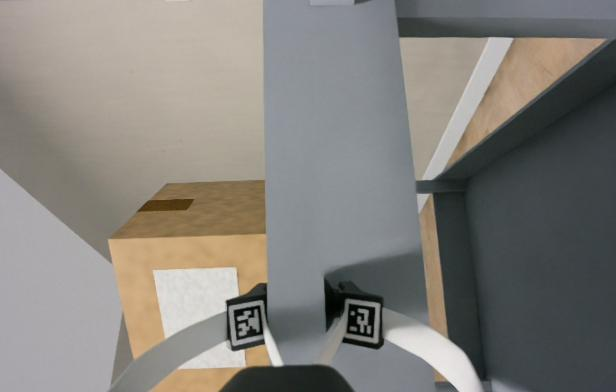

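>>> wait:
  seconds: 0.3
  cameras: ["r1_head_camera","r1_head_left_camera","r1_head_right_camera"]

Scene clock: 1260.97 s.
r1.base_odometry: x=+0.544 y=+0.069 heading=+0.846
r1.turned_by_wheels: +0.000
r1.turned_by_imu: +0.000
r1.base_tilt: forward=-1.6 right=+1.3
r1.lidar_m: 0.36 0.36 2.21 1.37 1.33 1.40 1.16 1.09 1.19 1.47 1.42 0.44
r1.base_status: done
r1.joint_positions: lift_m=+0.685 arm_m=+0.000 wrist_yaw_rad=-0.001 wrist_pitch_rad=+0.006 wrist_roll_rad=+1.570 gripper_m=-0.029
r1.joint_status: not commanded
r1.measured_speeds: all 0
r1.motor_effort: lift_m=+21(21) arm_m=+4(4) wheel_0=+4(13) wheel_1=-1(6) wheel_2=-7(8)
r1.servo_current: wrist_yaw_rad=46(65) wrist_pitch_rad=46(52) wrist_roll_rad=52(72) gripper_m=52(72)
r1.contact_limits: translate_m 0.4
r1.hand_pose: x=+0.4592 y=-0.0876 z=+0.8613 quat_wxyz=(+0.708, +0.707, +0.002, -0.002) (m; r1's base frame)
r1.wrist_depth_mm: - - - 200 273 293 1078 / - - - 256 259 1537 1182 / - - - 247 251 1756 - / - - 597 239 243 - - / - 469 462 176 236 - - / - 492 209 186 182 - - / - 517 183 129 220 128 -
r2.base_odometry: x=-2.148 y=-1.812 heading=-2.104
r2.turned_by_wheels: +0.000
r2.turned_by_imu: +0.000
r2.base_tilt: forward=-0.7 right=+0.0
r2.lidar_m: 0.73 0.39 2.78 3.42 4.14 4.61 2.46 1.50 1.33 1.36 1.36 1.20
r2.base_status: not commanded
r2.joint_positions: lift_m=+0.870 arm_m=+0.010 wrist_yaw_rad=+0.973 wrist_pitch_rad=+0.003 wrist_roll_rad=+0.001 gripper_m=-0.029
r2.joint_status: not commanded
r2.measured_speeds: all 0
r2.on_its_own: wrist_yaw_rad is at rest, and its servo_current (124 mA) is outside its rest range (0 to 104 mA)
r2.motor_effort: lift_m=+19(19) arm_m=-3(4) wheel_0=+27(27) wheel_1=+1(1) wheel_2=+5(6)
r2.servo_current: wrist_yaw_rad=124(156) wrist_pitch_rad=39(46) wrist_roll_rad=46(59) gripper_m=91(104)
r2.contact_limits: strafe_m 0.7
r2.hand_pose: x=+0.4155 y=+0.1892 z=+1.0473 quat_wxyz=(+0.884, +0.000, +0.001, +0.468) (m; r2's base frame)
r2.wrist_depth_mm: - 221 226 257 277 310 343 / - 219 228 257 279 309 343 / - 220 229 258 279 312 343 / - 223 230 258 279 310 347 / - 225 230 167 282 314 349 / - 222 177 177 274 317 351 / - 224 231 - 277 329 353
wait: 0.30 s; at rest from the start
pictures: r1_head_camera, r1_head_left_camera, r1_head_right_camera
Images, in order (width x height): r1_head_camera 420x560, r1_head_left_camera 420x672, r1_head_right_camera 420x672.

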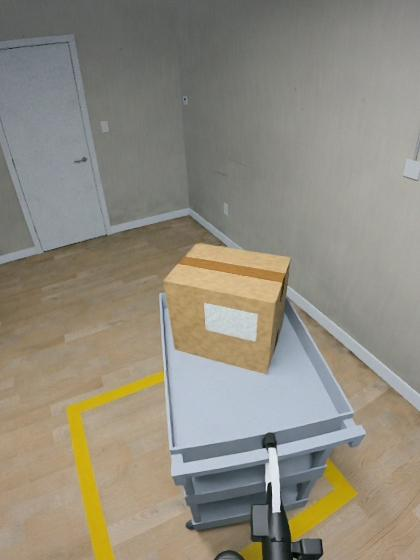

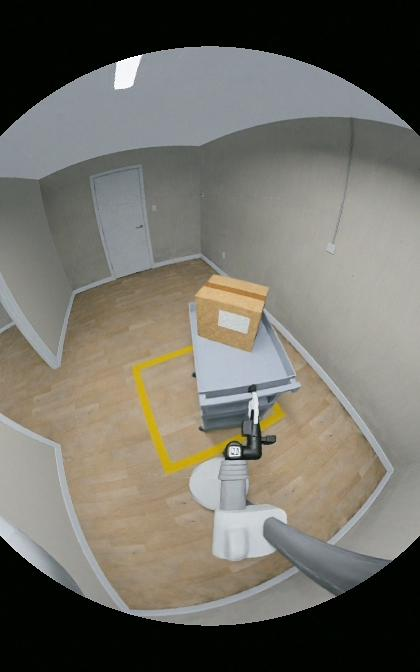

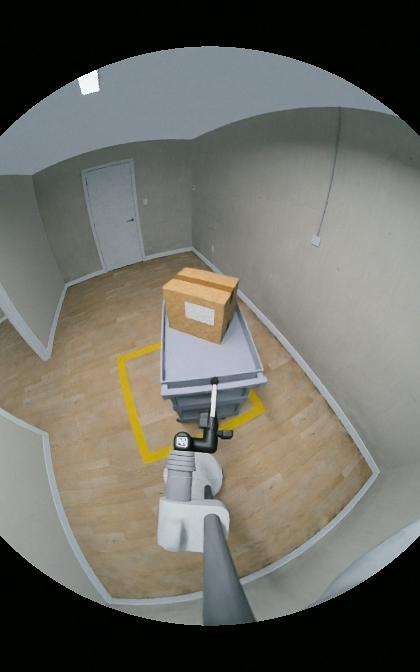

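>>> move:
  r1: {"base":{"translate_m":0.05,"strafe_m":-0.12},"pace":"slow","contact_limits":{"translate_m":0.5,"strafe_m":0.5}}
  blocking: false

>>> wait:
  seconds: 4
  cameras: ["r1_head_camera","r1_head_left_camera"]

r1: "contact_limits": translate_m and strafe_m are given together and make one move, which takes one limit: state it under one of them only
Scene clock: 1288.40 s.
r1.base_odometry: x=+0.544 y=+0.069 heading=+0.846
r1.turned_by_wheels: +0.000
r1.turned_by_imu: +0.000
r1.base_tilt: forward=-1.6 right=+1.3
r1.lidar_m: 0.34 0.38 2.22 1.39 1.33 1.39 1.15 1.11 1.12 1.46 1.43 0.42
r1.base_status: done
r1.joint_positions: lift_m=+0.685 arm_m=+0.000 wrist_yaw_rad=-0.001 wrist_pitch_rad=+0.006 wrist_roll_rad=+1.570 gripper_m=-0.029
r1.joint_status: not commanded
r1.measured_speeds: all 0
r1.motor_effort: lift_m=+21(21) arm_m=+4(4) wheel_0=+4(13) wheel_1=-2(6) wheel_2=-7(8)
r1.servo_current: wrist_yaw_rad=46(65) wrist_pitch_rad=52(52) wrist_roll_rad=59(72) gripper_m=59(72)
r1.contact_limits: translate_m 0.4
r1.hand_pose: x=+0.4592 y=-0.0876 z=+0.8613 quat_wxyz=(+0.708, +0.707, +0.002, -0.002) (m; r1's base frame)
r1.wrist_depth_mm: - - - 200 276 294 1078 / - - - 256 260 1537 1205 / - - - 247 251 1756 - / - - 591 239 243 - - / - 462 462 176 235 - - / - 488 208 187 182 - - / - 517 183 129 220 127 -
r2.base_odometry: x=-2.148 y=-1.812 heading=-2.104
r2.turned_by_wheels: +0.000
r2.turned_by_imu: +0.000
r2.base_tilt: forward=-0.7 right=+0.0
r2.lidar_m: 0.72 0.37 2.78 3.42 4.12 4.61 2.46 1.52 1.34 1.36 1.36 1.20
r2.base_status: not commanded
r2.joint_positions: lift_m=+0.870 arm_m=+0.010 wrist_yaw_rad=+0.973 wrist_pitch_rad=+0.003 wrist_roll_rad=+0.001 gripper_m=-0.029
r2.joint_status: not commanded
r2.measured_speeds: all 0
r2.on_its_own: wrist_yaw_rad is at rest, and its servo_current (143 mA) is outside its rest range (0 to 104 mA)
r2.motor_effort: lift_m=+19(19) arm_m=-4(4) wheel_0=+27(27) wheel_1=+1(1) wheel_2=+5(6)
r2.servo_current: wrist_yaw_rad=143(156) wrist_pitch_rad=39(46) wrist_roll_rad=52(59) gripper_m=91(104)
r2.contact_limits: strafe_m 0.7
r2.hand_pose: x=+0.4155 y=+0.1892 z=+1.0473 quat_wxyz=(+0.884, +0.000, +0.001, +0.468) (m; r2's base frame)
r2.wrist_depth_mm: - 220 225 256 277 309 342 / - 220 227 256 278 310 345 / - 221 229 258 279 310 345 / - 223 229 258 282 312 345 / - 224 229 167 281 314 349 / - 223 178 177 276 315 349 / - 223 231 - 276 329 353
pictures: none

not run: a call was refused earlier in this reply.

>>> move:
  r1: {"base":{"translate_m":0.05,"strafe_m":-0.12},"pace":"slow","contact_limits":{"translate_m":0.5}}
  blocking: false

>>> wait:
  seconds: 4
  cameras: ["r1_head_camera","r1_head_left_camera"]

Scene clock: 1291.83 s.
move: r1 moving
r1.base_odometry: x=+0.556 y=+0.065 heading=+0.845
r1.turned_by_wheels: +0.000
r1.turned_by_imu: -0.001
r1.base_tilt: forward=-1.6 right=+1.3
r1.lidar_m: 0.30 0.35 2.21 1.41 1.34 1.44 1.15 1.10 1.18 1.46 1.40 0.44
r1.base_status: translate_m moving; strafe_m moving
r1.joint_positions: lift_m=+0.685 arm_m=+0.000 wrist_yaw_rad=-0.001 wrist_pitch_rad=+0.006 wrist_roll_rad=+1.570 gripper_m=-0.029
r1.joint_status: not commanded
r1.measured_speeds: translate_m=+0.019 strafe_m=-0.045 rotate_rad=+0.001 lift_m=+0.000 arm_m=+0.000 wrist_yaw_rad=+0.000 wrist_pitch_rad=+0.000 wrist_roll_rad=+0.000
r1.motor_effort: lift_m=+21(21) arm_m=+4(4) wheel_0=+5(10) wheel_1=-4(6) wheel_2=-6(9)
r1.servo_current: wrist_yaw_rad=46(59) wrist_pitch_rad=46(52) wrist_roll_rad=65(65) gripper_m=52(59)
r1.contact_limits: translate_m 0.5
r1.hand_pose: x=+0.4592 y=-0.0876 z=+0.8613 quat_wxyz=(+0.708, +0.707, +0.002, -0.002) (m; r1's base frame)
r1.wrist_depth_mm: - - - 202 281 293 309 / - - - 256 262 1499 1205 / - - - 249 253 1708 - / - - 609 238 242 - - / - 462 459 177 236 - - / - 480 209 187 182 - - / - 512 183 129 219 128 -
r2.base_odometry: x=-2.148 y=-1.812 heading=-2.104
r2.turned_by_wheels: +0.000
r2.turned_by_imu: +0.000
r2.base_tilt: forward=-0.7 right=+0.0
r2.lidar_m: 0.74 0.37 2.79 3.39 4.14 4.60 2.48 1.54 1.32 1.33 1.35 1.20
r2.base_status: not commanded
r2.joint_positions: lift_m=+0.870 arm_m=+0.010 wrist_yaw_rad=+0.973 wrist_pitch_rad=+0.003 wrist_roll_rad=+0.001 gripper_m=-0.029
r2.joint_status: not commanded
r2.measured_speeds: all 0
r2.motor_effort: lift_m=+19(19) arm_m=-3(4) wheel_0=+27(27) wheel_1=+1(1) wheel_2=+6(6)
r2.servo_current: wrist_yaw_rad=143(143) wrist_pitch_rad=33(46) wrist_roll_rad=39(52) gripper_m=98(98)
r2.contact_limits: strafe_m 0.7
r2.hand_pose: x=+0.4155 y=+0.1892 z=+1.0473 quat_wxyz=(+0.884, +0.000, +0.001, +0.468) (m; r2's base frame)
r2.wrist_depth_mm: - 221 226 255 277 309 345 / - 220 227 257 278 309 343 / - 220 229 258 279 310 345 / - 224 229 258 279 314 345 / - 225 230 167 281 315 347 / - 223 178 177 274 315 349 / - 222 231 - 276 327 353
pictures: none

Scene clock: 1293.90 s.
earlier move: r1 done
r1.base_odometry: x=+0.667 y=+0.027 heading=+0.845
r1.turned_by_wheels: +0.000
r1.turned_by_imu: -0.001
r1.base_tilt: forward=-1.6 right=+1.3
r1.lidar_m: 0.35 0.32 2.31 1.53 1.46 1.54 1.13 1.09 1.16 1.34 1.29 0.45
r1.base_status: done
r1.joint_positions: lift_m=+0.685 arm_m=+0.000 wrist_yaw_rad=-0.001 wrist_pitch_rad=+0.006 wrist_roll_rad=+1.570 gripper_m=-0.029
r1.joint_status: not commanded
r1.measured_speeds: all 0
r1.motor_effort: lift_m=+21(21) arm_m=+4(4) wheel_0=+3(10) wheel_1=-2(6) wheel_2=-5(9)
r1.servo_current: wrist_yaw_rad=33(65) wrist_pitch_rad=52(59) wrist_roll_rad=39(72) gripper_m=52(65)
r1.contact_limits: translate_m 0.5
r1.hand_pose: x=+0.4592 y=-0.0876 z=+0.8613 quat_wxyz=(+0.708, +0.707, +0.002, -0.002) (m; r1's base frame)
r1.wrist_depth_mm: - - - 219 301 307 312 / - - - 207 279 1397 1205 / - - - 198 263 1618 - / - - - 190 251 1808 - / - 591 480 180 237 - - / - 462 208 186 182 - - / - 480 477 129 216 127 -
r2.base_odometry: x=-2.148 y=-1.812 heading=-2.104
r2.turned_by_wheels: +0.000
r2.turned_by_imu: +0.000
r2.base_tilt: forward=-0.7 right=+0.0
r2.lidar_m: 0.74 0.37 2.76 3.41 4.12 4.61 2.51 1.52 1.35 1.35 1.35 1.20
r2.base_status: not commanded
r2.joint_positions: lift_m=+0.870 arm_m=+0.010 wrist_yaw_rad=+0.973 wrist_pitch_rad=+0.003 wrist_roll_rad=+0.001 gripper_m=-0.029
r2.joint_status: not commanded
r2.measured_speeds: all 0
r2.on_its_own: wrist_yaw_rad is at rest, and its servo_current (143 mA) is outside its rest range (0 to 104 mA)
r2.motor_effort: lift_m=+19(19) arm_m=-4(4) wheel_0=+27(28) wheel_1=+1(1) wheel_2=+5(6)
r2.servo_current: wrist_yaw_rad=143(156) wrist_pitch_rad=39(46) wrist_roll_rad=39(59) gripper_m=91(104)
r2.contact_limits: strafe_m 0.7
r2.hand_pose: x=+0.4155 y=+0.1892 z=+1.0473 quat_wxyz=(+0.884, +0.000, +0.001, +0.468) (m; r2's base frame)
r2.wrist_depth_mm: - 221 227 256 278 309 343 / - 220 227 257 279 310 343 / - 220 228 256 281 312 345 / - 224 229 259 281 312 345 / - 224 229 168 282 314 349 / - 222 178 177 274 317 351 / - 223 231 - 276 327 353
wait: 2.07 of 4 s (r1 has come to rest)
pictures: r1_head_camera, r1_head_left_camera
Images, in order (width x height): r1_head_camera 420x560, r1_head_left_camera 420x672.

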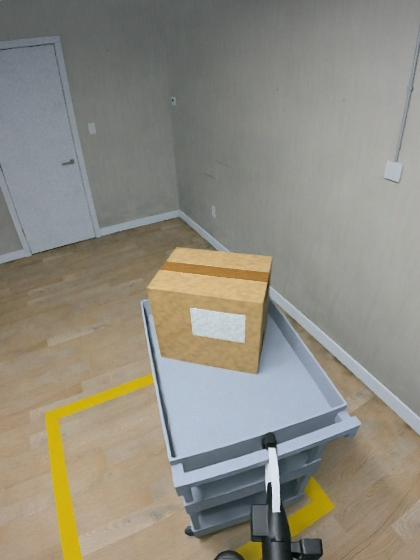

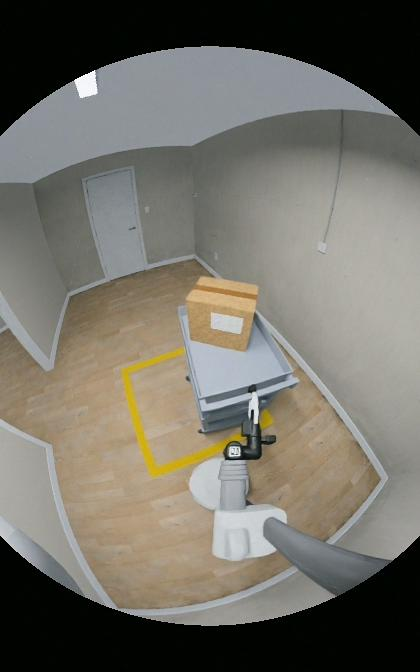

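>>> move:
  r1: {"joints":{"gripper_m":0.12}}
  blocking: false

>>> wait:
  seconds: 2

>>> move:
  r1: {"base":{"translate_m":-0.45}}
  blocking: false

>>> wait:
  seconds: 3
  cameras: ["r1_head_camera","r1_head_left_camera","r1_head_right_camera"]

Scene clock: 1310.30 s.
move: r1 moving
r1.base_odometry: x=+0.667 y=+0.027 heading=+0.845
r1.turned_by_wheels: +0.000
r1.turned_by_imu: +0.000
r1.base_tilt: forward=-1.6 right=+1.3
r1.lidar_m: 0.33 0.34 2.31 1.52 1.47 1.54 1.13 1.08 1.14 1.35 1.30 0.43
r1.base_status: not commanded
r1.joint_positions: lift_m=+0.685 arm_m=+0.000 wrist_yaw_rad=-0.003 wrist_pitch_rad=+0.006 wrist_roll_rad=+1.570 gripper_m=-0.004
r1.joint_status: gripper_m moving
r1.measured_speeds: translate_m=+0.000 strafe_m=+0.000 rotate_rad=-0.001 lift_m=+0.000 arm_m=+0.000 wrist_yaw_rad=-0.012 wrist_pitch_rad=+0.000 wrist_roll_rad=+0.000
r1.motor_effort: lift_m=+21(21) arm_m=+4(4) wheel_0=+3(4) wheel_1=-2(2) wheel_2=-6(6)
r1.servo_current: wrist_yaw_rad=52(52) wrist_pitch_rad=46(52) wrist_roll_rad=46(59) gripper_m=78(78)
r1.contact_limits: translate_m 0.5
r1.hand_pose: x=+0.4590 y=-0.0881 z=+0.8613 quat_wxyz=(+0.708, +0.707, +0.001, -0.003) (m; r1's base frame)
r1.wrist_depth_mm: - - - 227 306 312 317 / - - - 213 289 1430 1182 / - - - 203 266 1618 - / - - - 195 255 - - / - 609 496 184 240 - - / - 469 459 175 231 - - / - 477 185 152 216 - -
r2.base_odometry: x=-2.148 y=-1.812 heading=-2.104
r2.turned_by_wheels: +0.000
r2.turned_by_imu: +0.000
r2.base_tilt: forward=-0.7 right=+0.0
r2.lidar_m: 0.77 0.35 2.76 3.43 4.09 4.60 2.46 1.53 1.33 1.36 1.39 1.21
r2.base_status: not commanded
r2.joint_positions: lift_m=+0.870 arm_m=+0.010 wrist_yaw_rad=+0.973 wrist_pitch_rad=+0.003 wrist_roll_rad=+0.001 gripper_m=-0.029
r2.joint_status: not commanded
r2.measured_speeds: all 0
r2.motor_effort: lift_m=+19(19) arm_m=-4(4) wheel_0=+27(27) wheel_1=+1(1) wheel_2=+5(6)
r2.servo_current: wrist_yaw_rad=137(150) wrist_pitch_rad=46(46) wrist_roll_rad=59(59) gripper_m=91(98)
r2.contact_limits: strafe_m 0.7
r2.hand_pose: x=+0.4155 y=+0.1892 z=+1.0473 quat_wxyz=(+0.884, +0.000, +0.001, +0.468) (m; r2's base frame)
r2.wrist_depth_mm: - 221 226 256 278 307 343 / - 220 228 257 278 309 343 / - 220 229 257 279 310 345 / - 224 229 258 281 312 347 / - 224 229 168 282 315 347 / - 221 178 177 276 315 349 / - 224 230 - 277 329 353
pictures: none

Scene clock: 1312.03 s.
earlier move: r1 done
r1.base_odometry: x=+0.667 y=+0.027 heading=+0.845
r1.turned_by_wheels: +0.000
r1.turned_by_imu: +0.000
r1.base_tilt: forward=-1.6 right=+1.2
r1.lidar_m: 0.34 0.37 2.29 1.53 1.46 1.51 1.13 1.09 1.14 1.34 1.28 0.45
r1.base_status: not commanded
r1.joint_positions: lift_m=+0.685 arm_m=+0.000 wrist_yaw_rad=-0.003 wrist_pitch_rad=+0.006 wrist_roll_rad=+1.570 gripper_m=+0.120
r1.joint_status: all done
r1.measured_speeds: all 0
r1.motor_effort: lift_m=+21(21) arm_m=+4(4) wheel_0=+1(4) wheel_1=-2(2) wheel_2=-6(6)
r1.servo_current: wrist_yaw_rad=52(72) wrist_pitch_rad=52(52) wrist_roll_rad=52(59) gripper_m=46(104)
r1.contact_limits: translate_m 0.5
r1.hand_pose: x=+0.4590 y=-0.0882 z=+0.8613 quat_wxyz=(+0.708, +0.707, +0.001, -0.003) (m; r1's base frame)
r1.wrist_depth_mm: - - - 229 309 314 317 / - - - 215 290 1397 1205 / - - - - 272 1618 - / - - - 255 258 - - / - 597 496 240 245 - - / - 473 462 177 232 - - / - 492 181 156 219 - -
r2.base_odometry: x=-2.148 y=-1.812 heading=-2.104
r2.turned_by_wheels: +0.000
r2.turned_by_imu: +0.000
r2.base_tilt: forward=-0.7 right=+0.0
r2.lidar_m: 0.75 0.37 2.74 3.42 4.12 4.62 2.44 1.54 1.35 1.34 1.36 1.19
r2.base_status: not commanded
r2.joint_positions: lift_m=+0.870 arm_m=+0.010 wrist_yaw_rad=+0.973 wrist_pitch_rad=+0.003 wrist_roll_rad=+0.001 gripper_m=-0.029
r2.joint_status: not commanded
r2.measured_speeds: all 0
r2.on_its_own: wrist_yaw_rad is at rest, and its servo_current (143 mA) is outside its rest range (0 to 104 mA)
r2.motor_effort: lift_m=+19(19) arm_m=-4(4) wheel_0=+27(28) wheel_1=+0(1) wheel_2=+5(6)
r2.servo_current: wrist_yaw_rad=143(150) wrist_pitch_rad=39(46) wrist_roll_rad=33(59) gripper_m=98(98)
r2.contact_limits: strafe_m 0.7
r2.hand_pose: x=+0.4155 y=+0.1892 z=+1.0473 quat_wxyz=(+0.884, +0.000, +0.001, +0.468) (m; r2's base frame)
r2.wrist_depth_mm: - 220 226 256 278 310 343 / - 220 227 256 277 309 343 / - 220 229 256 278 310 345 / - 224 229 259 281 312 347 / - 224 229 167 282 315 351 / - 223 177 177 276 317 351 / - 223 231 - 276 329 351
wait: 1.73 of 2 s (r1 has come to rest)
pictures: none

Scene clock: 1312.53 s.
move: r1 moving
r1.base_odometry: x=+0.646 y=+0.003 heading=+0.845
r1.turned_by_wheels: +0.000
r1.turned_by_imu: +0.000
r1.base_tilt: forward=-1.6 right=+1.3
r1.lidar_m: 0.36 0.39 2.30 1.50 1.44 1.48 1.11 1.06 1.13 1.36 1.31 0.47
r1.base_status: translate_m moving
r1.joint_positions: lift_m=+0.685 arm_m=+0.000 wrist_yaw_rad=-0.002 wrist_pitch_rad=+0.002 wrist_roll_rad=+1.570 gripper_m=+0.120
r1.joint_status: not commanded
r1.measured_speeds: translate_m=-0.124 strafe_m=-0.002 rotate_rad=+0.000 lift_m=+0.000 arm_m=+0.000 wrist_yaw_rad=+0.000 wrist_pitch_rad=+0.000 wrist_roll_rad=+0.000
r1.motor_effort: lift_m=+21(21) arm_m=+4(4) wheel_0=-7(8) wheel_1=-4(8) wheel_2=+8(9)
r1.servo_current: wrist_yaw_rad=59(59) wrist_pitch_rad=39(59) wrist_roll_rad=46(52) gripper_m=39(46)
r1.hand_pose: x=+0.4590 y=-0.0881 z=+0.8624 quat_wxyz=(+0.708, +0.707, +0.000, -0.002) (m; r1's base frame)
r1.wrist_depth_mm: - - - 238 319 324 332 / - - - - 294 1499 1229 / - - - 216 282 1708 - / - - 699 208 270 - - / - - 492 255 259 - - / - 496 496 193 211 - - / - 535 525 144 238 - -
r2.base_odometry: x=-2.148 y=-1.812 heading=-2.104
r2.turned_by_wheels: +0.000
r2.turned_by_imu: +0.000
r2.base_tilt: forward=-0.7 right=+0.0
r2.lidar_m: 0.75 0.37 2.75 3.40 4.14 4.62 2.47 1.52 1.35 1.36 1.34 1.20
r2.base_status: not commanded
r2.joint_positions: lift_m=+0.870 arm_m=+0.010 wrist_yaw_rad=+0.973 wrist_pitch_rad=+0.003 wrist_roll_rad=+0.001 gripper_m=-0.029
r2.joint_status: not commanded
r2.measured_speeds: all 0
r2.motor_effort: lift_m=+19(19) arm_m=-4(4) wheel_0=+27(27) wheel_1=+1(1) wheel_2=+5(6)
r2.servo_current: wrist_yaw_rad=137(150) wrist_pitch_rad=39(52) wrist_roll_rad=52(59) gripper_m=98(98)
r2.contact_limits: strafe_m 0.7
r2.hand_pose: x=+0.4155 y=+0.1892 z=+1.0473 quat_wxyz=(+0.884, +0.000, +0.001, +0.468) (m; r2's base frame)
r2.wrist_depth_mm: - 220 227 256 277 309 342 / - 220 228 257 278 309 345 / - 221 229 257 279 309 343 / - 223 229 258 281 314 347 / - 224 229 167 282 314 347 / - 223 178 176 274 315 351 / - 222 231 - 276 329 353
pictures: none

Scene clock: 1315.03 s.
earlier move: r1 done
r1.base_odometry: x=+0.368 y=-0.310 heading=+0.845
r1.turned_by_wheels: +0.000
r1.turned_by_imu: +0.000
r1.base_tilt: forward=-1.6 right=+1.3
r1.lidar_m: 0.77 3.99 2.48 1.31 1.25 0.97 0.72 0.67 0.72 1.07 1.50 0.91
r1.base_status: done
r1.joint_positions: lift_m=+0.685 arm_m=+0.000 wrist_yaw_rad=-0.002 wrist_pitch_rad=+0.002 wrist_roll_rad=+1.570 gripper_m=+0.120
r1.joint_status: not commanded
r1.measured_speeds: all 0
r1.motor_effort: lift_m=+21(21) arm_m=+4(4) wheel_0=-3(9) wheel_1=-1(8) wheel_2=+0(10)
r1.servo_current: wrist_yaw_rad=52(65) wrist_pitch_rad=39(59) wrist_roll_rad=39(65) gripper_m=46(52)
r1.hand_pose: x=+0.4590 y=-0.0881 z=+0.8624 quat_wxyz=(+0.708, +0.707, +0.000, -0.002) (m; r1's base frame)
r1.wrist_depth_mm: - - - - - - 1205 / - - - - - 1661 1229 / - - - 741 - 750 - / - - - 715 - 707 - / - - 917 676 - 676 - / - - 917 931 198 212 - / - - - 145 - 1756 1138
r2.base_odometry: x=-2.148 y=-1.812 heading=-2.104
r2.turned_by_wheels: +0.000
r2.turned_by_imu: +0.000
r2.base_tilt: forward=-0.7 right=+0.0
r2.lidar_m: 0.72 0.38 2.77 3.38 4.13 4.60 2.46 1.54 1.34 1.36 1.35 1.19
r2.base_status: not commanded
r2.joint_positions: lift_m=+0.870 arm_m=+0.010 wrist_yaw_rad=+0.973 wrist_pitch_rad=+0.003 wrist_roll_rad=+0.001 gripper_m=-0.029
r2.joint_status: not commanded
r2.measured_speeds: all 0
r2.on_its_own: wrist_yaw_rad is at rest, and its servo_current (150 mA) is outside its rest range (0 to 104 mA)
r2.motor_effort: lift_m=+19(19) arm_m=-4(4) wheel_0=+27(28) wheel_1=+1(1) wheel_2=+5(6)
r2.servo_current: wrist_yaw_rad=150(150) wrist_pitch_rad=46(52) wrist_roll_rad=59(65) gripper_m=91(104)
r2.contact_limits: strafe_m 0.7
r2.hand_pose: x=+0.4155 y=+0.1892 z=+1.0473 quat_wxyz=(+0.884, +0.000, +0.001, +0.468) (m; r2's base frame)
r2.wrist_depth_mm: - 220 227 256 278 309 342 / - 220 228 256 278 309 343 / - 220 229 257 278 312 343 / - 224 229 259 281 312 347 / - 225 229 167 282 314 349 / - 223 178 177 277 315 349 / - 223 231 - 277 327 355
wait: 2.50 of 3 s (r1 has come to rest)
pictures: r1_head_camera, r1_head_left_camera, r1_head_right_camera
Images, in order (width x height): r1_head_camera 420x560, r1_head_left_camera 420x672, r1_head_right_camera 420x672.

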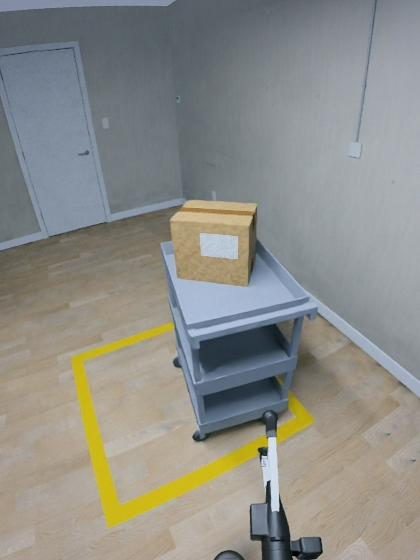

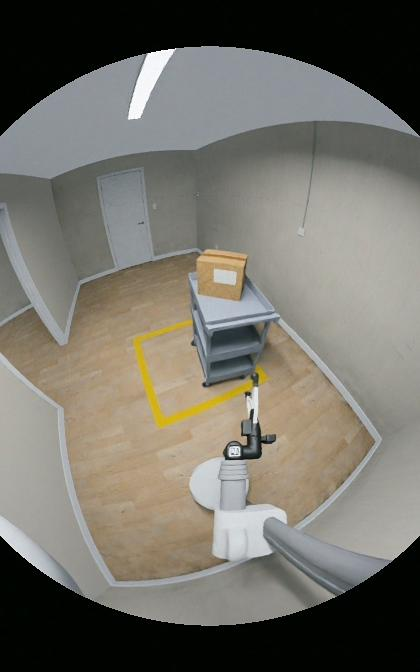

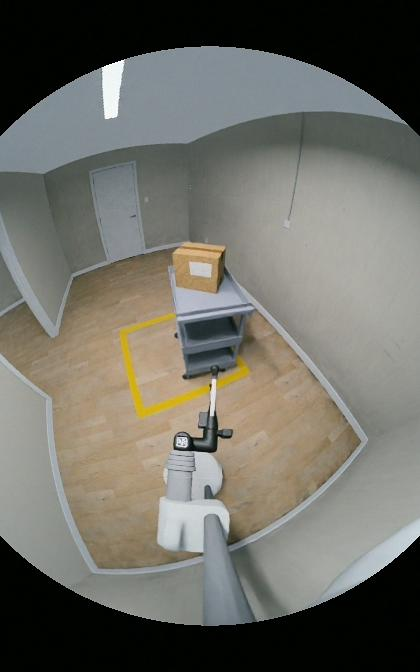

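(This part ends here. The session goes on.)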